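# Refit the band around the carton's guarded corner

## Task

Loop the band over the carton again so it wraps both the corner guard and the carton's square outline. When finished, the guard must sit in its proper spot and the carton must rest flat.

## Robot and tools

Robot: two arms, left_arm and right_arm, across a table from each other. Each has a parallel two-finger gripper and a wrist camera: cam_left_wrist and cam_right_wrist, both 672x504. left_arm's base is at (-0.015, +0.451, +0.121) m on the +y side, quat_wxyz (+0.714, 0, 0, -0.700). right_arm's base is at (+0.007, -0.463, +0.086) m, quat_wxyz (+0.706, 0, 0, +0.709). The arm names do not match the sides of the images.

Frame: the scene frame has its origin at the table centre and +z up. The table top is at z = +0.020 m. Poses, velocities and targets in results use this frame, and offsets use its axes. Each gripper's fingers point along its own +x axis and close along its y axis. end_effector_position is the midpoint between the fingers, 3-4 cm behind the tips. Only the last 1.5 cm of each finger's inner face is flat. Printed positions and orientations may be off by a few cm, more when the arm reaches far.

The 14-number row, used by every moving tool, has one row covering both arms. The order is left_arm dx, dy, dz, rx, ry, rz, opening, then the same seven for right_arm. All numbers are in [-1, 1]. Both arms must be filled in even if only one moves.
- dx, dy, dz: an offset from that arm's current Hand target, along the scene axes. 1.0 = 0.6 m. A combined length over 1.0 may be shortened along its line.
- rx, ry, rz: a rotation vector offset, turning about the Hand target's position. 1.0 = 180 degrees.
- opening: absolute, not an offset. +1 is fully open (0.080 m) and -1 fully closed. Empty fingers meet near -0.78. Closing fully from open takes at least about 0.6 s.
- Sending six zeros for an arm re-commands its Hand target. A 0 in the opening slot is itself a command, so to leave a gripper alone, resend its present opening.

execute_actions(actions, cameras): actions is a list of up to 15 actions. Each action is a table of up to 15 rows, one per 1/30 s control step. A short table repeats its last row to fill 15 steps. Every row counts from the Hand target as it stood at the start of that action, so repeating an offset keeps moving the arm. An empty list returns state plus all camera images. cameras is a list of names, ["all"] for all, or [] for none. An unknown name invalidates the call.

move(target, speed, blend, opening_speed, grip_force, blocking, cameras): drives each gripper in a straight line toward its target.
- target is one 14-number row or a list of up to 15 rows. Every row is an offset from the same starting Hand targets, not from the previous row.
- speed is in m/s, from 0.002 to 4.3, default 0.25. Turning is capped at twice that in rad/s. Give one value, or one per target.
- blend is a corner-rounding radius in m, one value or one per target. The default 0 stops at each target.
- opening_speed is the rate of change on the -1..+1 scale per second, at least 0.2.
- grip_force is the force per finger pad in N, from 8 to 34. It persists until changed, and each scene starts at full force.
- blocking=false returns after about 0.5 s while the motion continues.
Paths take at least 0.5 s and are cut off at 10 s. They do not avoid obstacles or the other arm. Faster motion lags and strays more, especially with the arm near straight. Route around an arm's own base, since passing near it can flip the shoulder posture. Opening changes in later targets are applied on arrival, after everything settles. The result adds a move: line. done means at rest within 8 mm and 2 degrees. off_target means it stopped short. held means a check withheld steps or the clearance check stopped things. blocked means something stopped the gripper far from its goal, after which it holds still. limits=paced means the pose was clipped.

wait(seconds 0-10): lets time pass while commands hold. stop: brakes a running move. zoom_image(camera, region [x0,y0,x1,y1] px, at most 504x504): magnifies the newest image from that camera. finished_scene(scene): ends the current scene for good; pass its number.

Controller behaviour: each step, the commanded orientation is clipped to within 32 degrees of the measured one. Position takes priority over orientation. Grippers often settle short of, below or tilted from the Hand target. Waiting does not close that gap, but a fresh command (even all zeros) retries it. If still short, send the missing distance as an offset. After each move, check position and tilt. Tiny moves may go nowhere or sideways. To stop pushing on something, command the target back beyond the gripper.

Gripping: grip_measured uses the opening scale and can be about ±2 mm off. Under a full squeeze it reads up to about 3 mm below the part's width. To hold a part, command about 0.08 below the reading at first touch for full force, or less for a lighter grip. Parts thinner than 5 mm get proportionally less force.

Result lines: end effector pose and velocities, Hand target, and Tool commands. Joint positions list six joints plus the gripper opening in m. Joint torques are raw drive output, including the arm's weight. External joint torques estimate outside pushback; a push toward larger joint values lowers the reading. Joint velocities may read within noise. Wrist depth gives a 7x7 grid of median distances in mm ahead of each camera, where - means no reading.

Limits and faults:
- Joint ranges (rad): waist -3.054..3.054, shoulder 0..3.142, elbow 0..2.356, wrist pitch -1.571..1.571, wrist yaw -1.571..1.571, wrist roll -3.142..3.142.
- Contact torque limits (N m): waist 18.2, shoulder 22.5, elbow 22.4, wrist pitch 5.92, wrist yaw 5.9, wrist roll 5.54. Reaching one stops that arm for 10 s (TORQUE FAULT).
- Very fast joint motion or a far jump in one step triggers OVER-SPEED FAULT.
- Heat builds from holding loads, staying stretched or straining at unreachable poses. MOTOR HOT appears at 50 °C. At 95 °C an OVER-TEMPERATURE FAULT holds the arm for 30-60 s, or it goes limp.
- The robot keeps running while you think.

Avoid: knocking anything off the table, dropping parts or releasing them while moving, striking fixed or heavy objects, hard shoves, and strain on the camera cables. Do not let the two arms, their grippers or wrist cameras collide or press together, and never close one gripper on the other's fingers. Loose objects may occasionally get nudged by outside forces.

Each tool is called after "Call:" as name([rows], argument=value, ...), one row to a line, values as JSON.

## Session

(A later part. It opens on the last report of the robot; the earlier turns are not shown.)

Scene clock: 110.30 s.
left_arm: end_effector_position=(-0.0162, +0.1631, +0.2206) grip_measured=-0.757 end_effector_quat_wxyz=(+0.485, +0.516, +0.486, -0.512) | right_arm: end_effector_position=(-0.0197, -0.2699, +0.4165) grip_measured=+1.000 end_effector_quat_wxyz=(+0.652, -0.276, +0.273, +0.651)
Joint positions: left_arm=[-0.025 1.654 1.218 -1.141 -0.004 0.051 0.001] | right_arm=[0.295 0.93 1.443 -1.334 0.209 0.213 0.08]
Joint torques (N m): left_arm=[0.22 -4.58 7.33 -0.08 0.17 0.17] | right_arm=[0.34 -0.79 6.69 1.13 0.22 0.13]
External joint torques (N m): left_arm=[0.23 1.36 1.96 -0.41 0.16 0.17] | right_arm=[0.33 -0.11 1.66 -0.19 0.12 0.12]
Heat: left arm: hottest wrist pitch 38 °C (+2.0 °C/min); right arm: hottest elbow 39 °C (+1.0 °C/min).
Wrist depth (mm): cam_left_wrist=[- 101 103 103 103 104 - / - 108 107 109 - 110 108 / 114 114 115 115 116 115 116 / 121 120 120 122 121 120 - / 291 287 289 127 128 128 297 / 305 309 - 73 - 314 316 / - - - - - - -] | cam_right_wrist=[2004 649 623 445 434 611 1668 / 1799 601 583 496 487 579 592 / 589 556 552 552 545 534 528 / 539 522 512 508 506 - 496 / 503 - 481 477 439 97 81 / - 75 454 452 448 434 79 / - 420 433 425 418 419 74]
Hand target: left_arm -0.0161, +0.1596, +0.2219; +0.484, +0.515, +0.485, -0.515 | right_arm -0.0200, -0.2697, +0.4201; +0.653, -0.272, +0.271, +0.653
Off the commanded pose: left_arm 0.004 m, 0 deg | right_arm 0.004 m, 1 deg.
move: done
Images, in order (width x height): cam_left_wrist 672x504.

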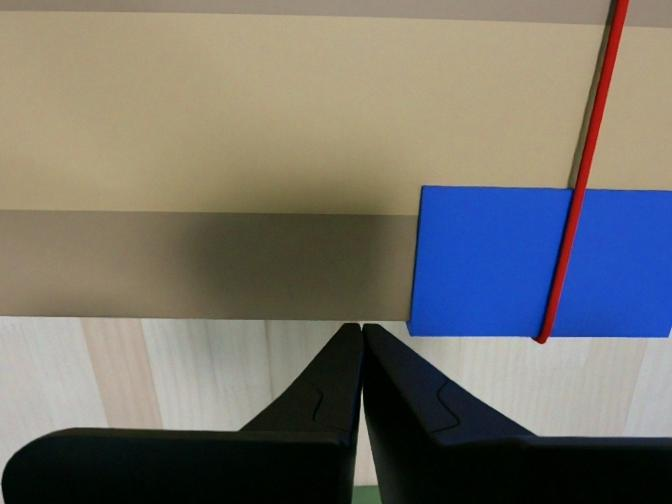

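Call:
move([
  [0,-0.001,-0.0445,0,0,0,-0.76,0,0,0,0,0,0,1.0],
  [-0.0257,-0.001,-0.0445,0,0,0,-0.76,0,0,0,0,0,0,1.0],
], cameras=["cam_left_wrist"], speed=[0.06,0.03])

Scene clock: 114.13 s.
left_arm: end_effector_position=(-0.0286, +0.1563, +0.2012) grip_measured=-0.757 end_effector_quat_wxyz=(+0.491, +0.510, +0.480, -0.518) | right_arm: end_effector_position=(-0.0197, -0.2699, +0.4165) grip_measured=+1.000 end_effector_quat_wxyz=(+0.652, -0.276, +0.273, +0.651)
Joint positions: left_arm=[-0.067 1.678 1.165 -1.04 -0.004 0.009 0.001] | right_arm=[0.295 0.93 1.443 -1.334 0.209 0.213 0.08]
Joint torques (N m): left_arm=[-0.81 -4.3 4.38 0.33 0.15 -0.14] | right_arm=[0.38 -0.75 6.64 1.16 0.22 0.12]
External joint torques (N m): left_arm=[-0.78 1.75 -0.89 -0.02 0.15 -0.14] | right_arm=[0.39 -0.11 1.64 -0.17 0.12 0.12]
Heat: left arm: hottest wrist pitch 37 °C (+1.0 °C/min); right arm: hottest elbow 39 °C (+1.0 °C/min).
Wrist depth (mm): cam_left_wrist=[- 88 88 88 88 88 88 / - 92 93 93 93 93 93 / - 97 96 97 97 98 98 / - 102 102 103 - 102 102 / - 110 109 108 108 107 108 / 287 281 113 73 110 114 291 / - - - - - - -] | cam_right_wrist=[1953 655 638 445 437 623 1920 / 1785 601 579 496 488 573 589 / 1656 557 553 548 545 - 529 / 535 521 514 507 502 - 491 / 507 - 478 476 439 97 81 / - 75 449 452 445 436 79 / - 422 429 427 418 419 74]
Hand target: left_arm -0.0315, +0.1590, +0.1952; +0.484, +0.515, +0.485, -0.515 | right_arm -0.0200, -0.2697, +0.4201; +0.653, -0.272, +0.271, +0.653
Off the commanded pose: left_arm 0.007 m, 1 deg | right_arm 0.004 m, 1 deg.
move: done
Images, in order (width x height): cam_left_wrist 672x504.

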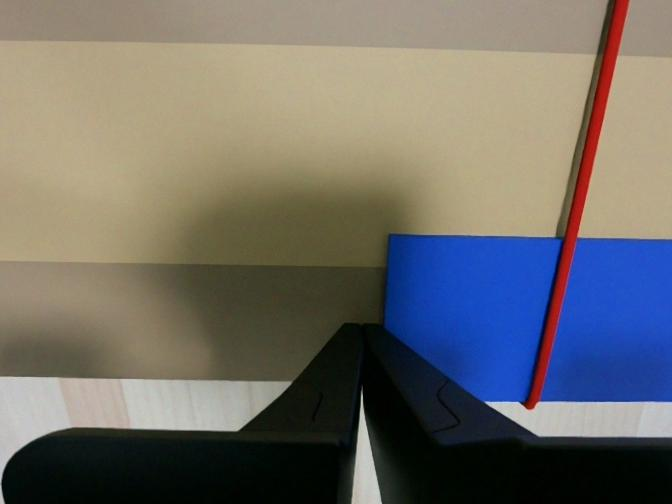

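Call:
move(target=[-0.0075,0.0005,0,0,0,0,-0.76,0,0,0,0,0,0,1.0], cameras=["cam_left_wrist"], speed=0.03)

Scene clock: 115.90 s.
left_arm: end_effector_position=(-0.0316, +0.1564, +0.2012) grip_measured=-0.757 end_effector_quat_wxyz=(+0.493, +0.510, +0.480, -0.516) | right_arm: end_effector_position=(-0.0197, -0.2699, +0.4165) grip_measured=+1.000 end_effector_quat_wxyz=(+0.652, -0.276, +0.273, +0.651)
Joint positions: left_arm=[-0.079 1.678 1.165 -1.04 -0.007 -0.006 0.001] | right_arm=[0.295 0.93 1.443 -1.334 0.209 0.213 0.08]
Joint torques (N m): left_arm=[-1.14 -4.25 4.38 0.31 0.28 -0.15] | right_arm=[0.34 -0.83 6.69 1.15 0.21 0.13]
External joint torques (N m): left_arm=[-1.17 1.8 -0.88 -0.03 0.28 -0.15] | right_arm=[0.34 -0.13 1.62 -0.19 0.11 0.12]
Heat: left arm: hottest wrist pitch 37 °C (+1.0 °C/min); right arm: hottest elbow 39 °C (+1.0 °C/min).
Wrist depth (mm): cam_left_wrist=[- 88 88 88 88 88 88 / - 93 93 93 93 93 93 / - 97 96 97 97 97 98 / - 103 102 103 101 101 102 / - 110 109 108 106 105 - / 286 282 113 73 110 114 290 / - - - - - - -] | cam_right_wrist=[2004 653 631 444 434 616 1785 / 1785 600 581 494 488 576 579 / 1705 560 555 548 541 518 524 / 538 523 516 507 499 485 492 / 506 - 482 482 442 97 82 / - 75 452 451 446 433 79 / - 422 434 427 422 419 74]
Hand target: left_arm -0.0360, +0.1593, +0.1952; +0.484, +0.515, +0.486, -0.514 | right_arm -0.0200, -0.2697, +0.4201; +0.653, -0.272, +0.271, +0.653
Off the commanded pose: left_arm 0.008 m, 1 deg | right_arm 0.004 m, 1 deg.
move: done
Images, in order (width x height): cam_left_wrist 672x504.

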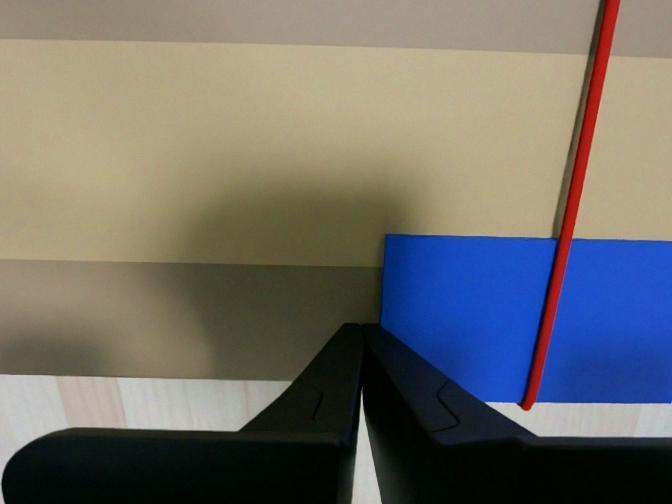

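Call:
wait(seconds=0.1, cameras=["cam_right_wrist"])

Call:
zoom_image(camera="cam_right_wrist", region=[230, 0, 490, 160])

Scene clock: 117.97 s.
left_arm: end_effector_position=(-0.0316, +0.1564, +0.2012) grip_measured=-0.757 end_effector_quat_wxyz=(+0.493, +0.510, +0.480, -0.516) | right_arm: end_effector_position=(-0.0197, -0.2699, +0.4165) grip_measured=+1.000 end_effector_quat_wxyz=(+0.652, -0.276, +0.273, +0.651)
Joint positions: left_arm=[-0.079 1.678 1.165 -1.04 -0.007 -0.006 0.001] | right_arm=[0.295 0.93 1.443 -1.334 0.209 0.213 0.08]
Joint torques (N m): left_arm=[-1.17 -4.32 4.35 0.3 0.3 -0.13] | right_arm=[0.31 -0.79 6.69 1.16 0.22 0.12]
External joint torques (N m): left_arm=[-1.2 1.75 -0.93 -0.05 0.31 -0.13] | right_arm=[0.31 -0.14 1.7 -0.15 0.12 0.12]
Heat: left arm: hottest wrist pitch 37 °C (+1.0 °C/min); right arm: hottest elbow 39 °C (+1.0 °C/min).
Wrist depth (mm): cam_left_wrist=[- 88 88 88 88 88 88 / - 93 93 93 93 93 93 / - 97 96 97 97 97 98 / - 103 102 103 101 102 - / - 110 109 108 108 107 107 / 285 284 113 73 110 114 290 / - - - - - - -] | cam_right_wrist=[1953 649 631 442 447 619 1843 / 1656 605 581 490 490 573 571 / 573 556 551 549 541 530 528 / 540 528 515 507 504 498 488 / 499 - 478 478 460 97 81 / - 75 453 453 445 437 79 / - 420 431 426 420 420 74]
Hand target: left_arm -0.0360, +0.1593, +0.1952; +0.484, +0.515, +0.485, -0.515 | right_arm -0.0200, -0.2697, +0.4201; +0.653, -0.272, +0.271, +0.653
Tool commands: left_gripper/opening=-0.76 right_gripper/opening=+1.0
Off the commanded pose: left_arm 0.008 m, 1 deg | right_arm 0.004 m, 1 deg.
wait: 0.10 s; at rest from the start
Images, in order (width x height): cam_right_wrist 672x504.

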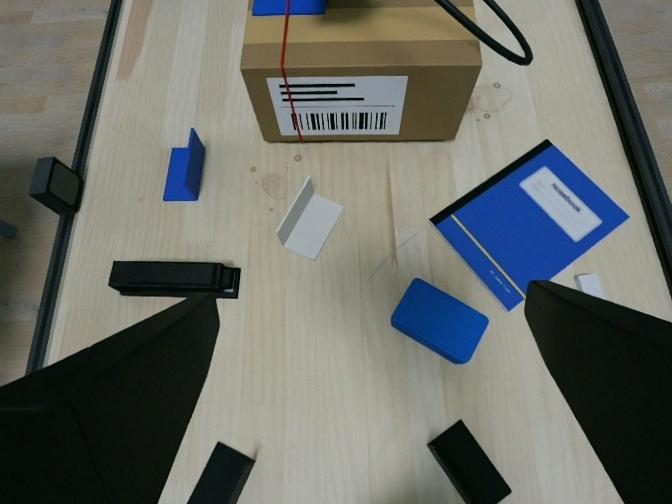

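Scaled by 1.938.

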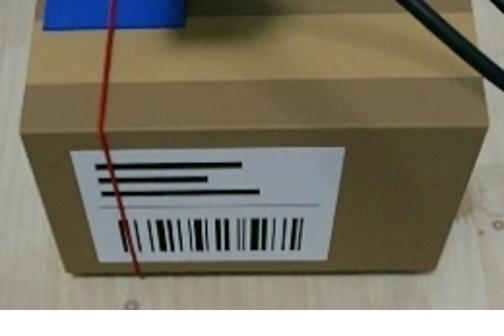

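Call:
move([
  [0.0167,0,0,0,0,0,-0.76,0,0,0,0,0,0,1.0],
  [0.0167,0,0.09,0,0,0,-0.76,0,0,0,0,0,0,1.0],
  [-0.0402,0.2095,0.2747,-0.2777,0.0085,0.0182,0.3,0,0,0,0,0,0,1.0],
], cameras=["all"], speed=[0.05,0.1,0.25], blend=[0.003,0.02,0])

Call:
zoom_image(camera="cam_left_wrist", region=[250, 170, 440, 380])

Call:
zoom_image(camera="cam_right_wrist", region=[230, 0, 380, 160])

Scene clock: 124.87 s.
left_arm: end_effector_position=(-0.0606, +0.2853, +0.3611) grip_measured=+0.296 end_effector_quat_wxyz=(+0.662, +0.241, +0.244, -0.667) | right_arm: end_effector_position=(-0.0197, -0.2699, +0.4165) grip_measured=+1.000 end_effector_quat_wxyz=(+0.652, -0.276, +0.273, +0.651)
Joint positions: left_arm=[-0.738 0.623 0.922 -1.136 -0.521 -0.511 0.048] | right_arm=[0.295 0.93 1.443 -1.334 0.209 0.213 0.08]
Joint torques (N m): left_arm=[-0.33 0.36 5.56 1.17 -0.49 -0.12] | right_arm=[0.3 -0.77 6.68 1.15 0.2 0.12]
External joint torques (N m): left_arm=[-0.33 0.07 -0.04 -0.08 -0.25 -0.12] | right_arm=[0.3 -0.13 1.71 -0.16 0.11 0.12]
Heat: left arm: hottest wrist pitch 37 °C (+1.0 °C/min); right arm: hottest elbow 39 °C (+0.0 °C/min).
Wrist depth (mm): cam_left_wrist=[2027 697 689 718 706 743 2258 / 602 621 593 624 617 636 2027 / 534 359 364 545 562 561 1783 / 482 323 327 337 484 507 1570 / 437 331 313 361 451 458 471 / - - 96 415 406 - 440 / - - 372 379 378 - -] | cam_right_wrist=[1937 657 624 447 438 624 1785 / 1799 600 580 494 489 571 573 / 1494 560 552 547 541 594 525 / 540 524 516 510 499 509 496 / 508 - 480 479 459 97 81 / - 75 451 453 449 436 79 / - 421 430 426 419 421 74]
Hand target: left_arm -0.0601, +0.2850, +0.3601; +0.664, +0.242, +0.243, -0.664 | right_arm -0.0200, -0.2697, +0.4201; +0.653, -0.272, +0.271, +0.653
Off the commanded pose: left_arm 0.001 m, 0 deg | right_arm 0.004 m, 1 deg.
move: done

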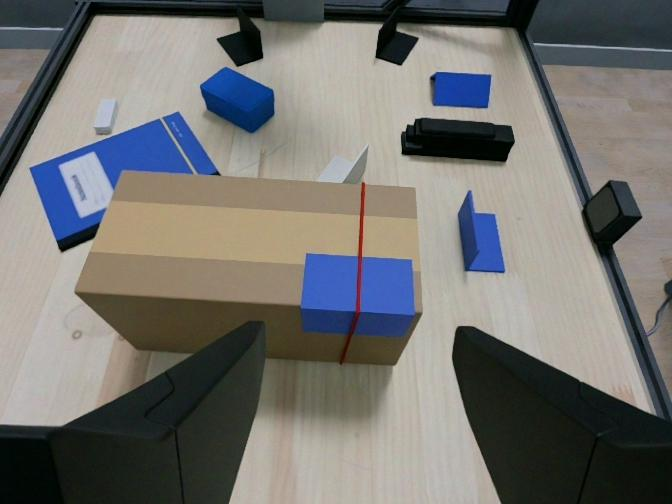

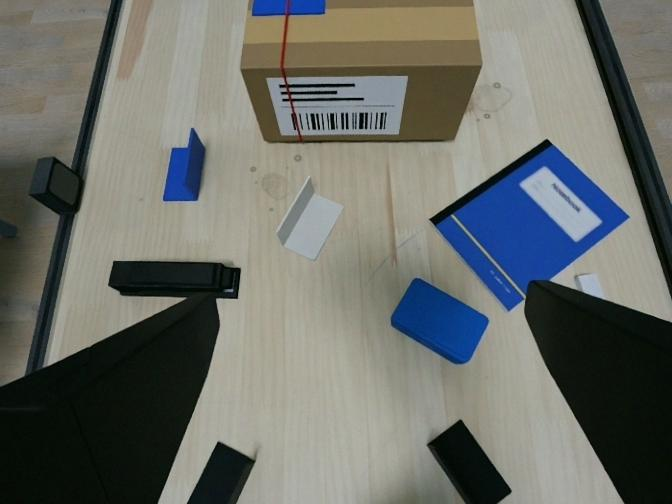

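Scaled by 2.400.

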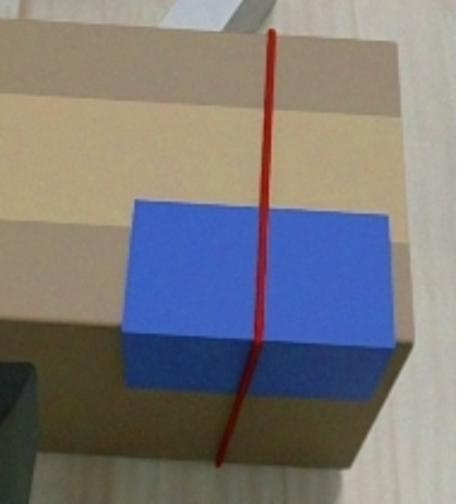

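Scaled by 3.150.

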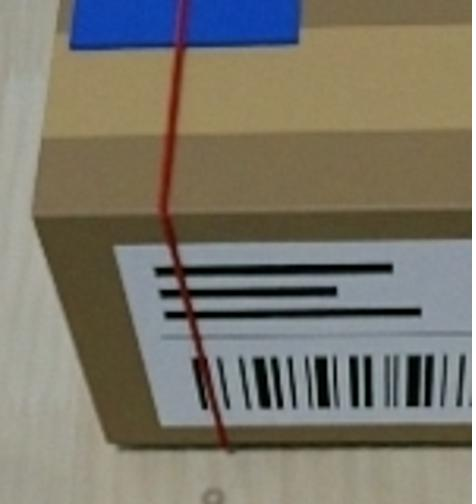

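Call:
finished_scene(scene=2)

The scene is finished: the task was done.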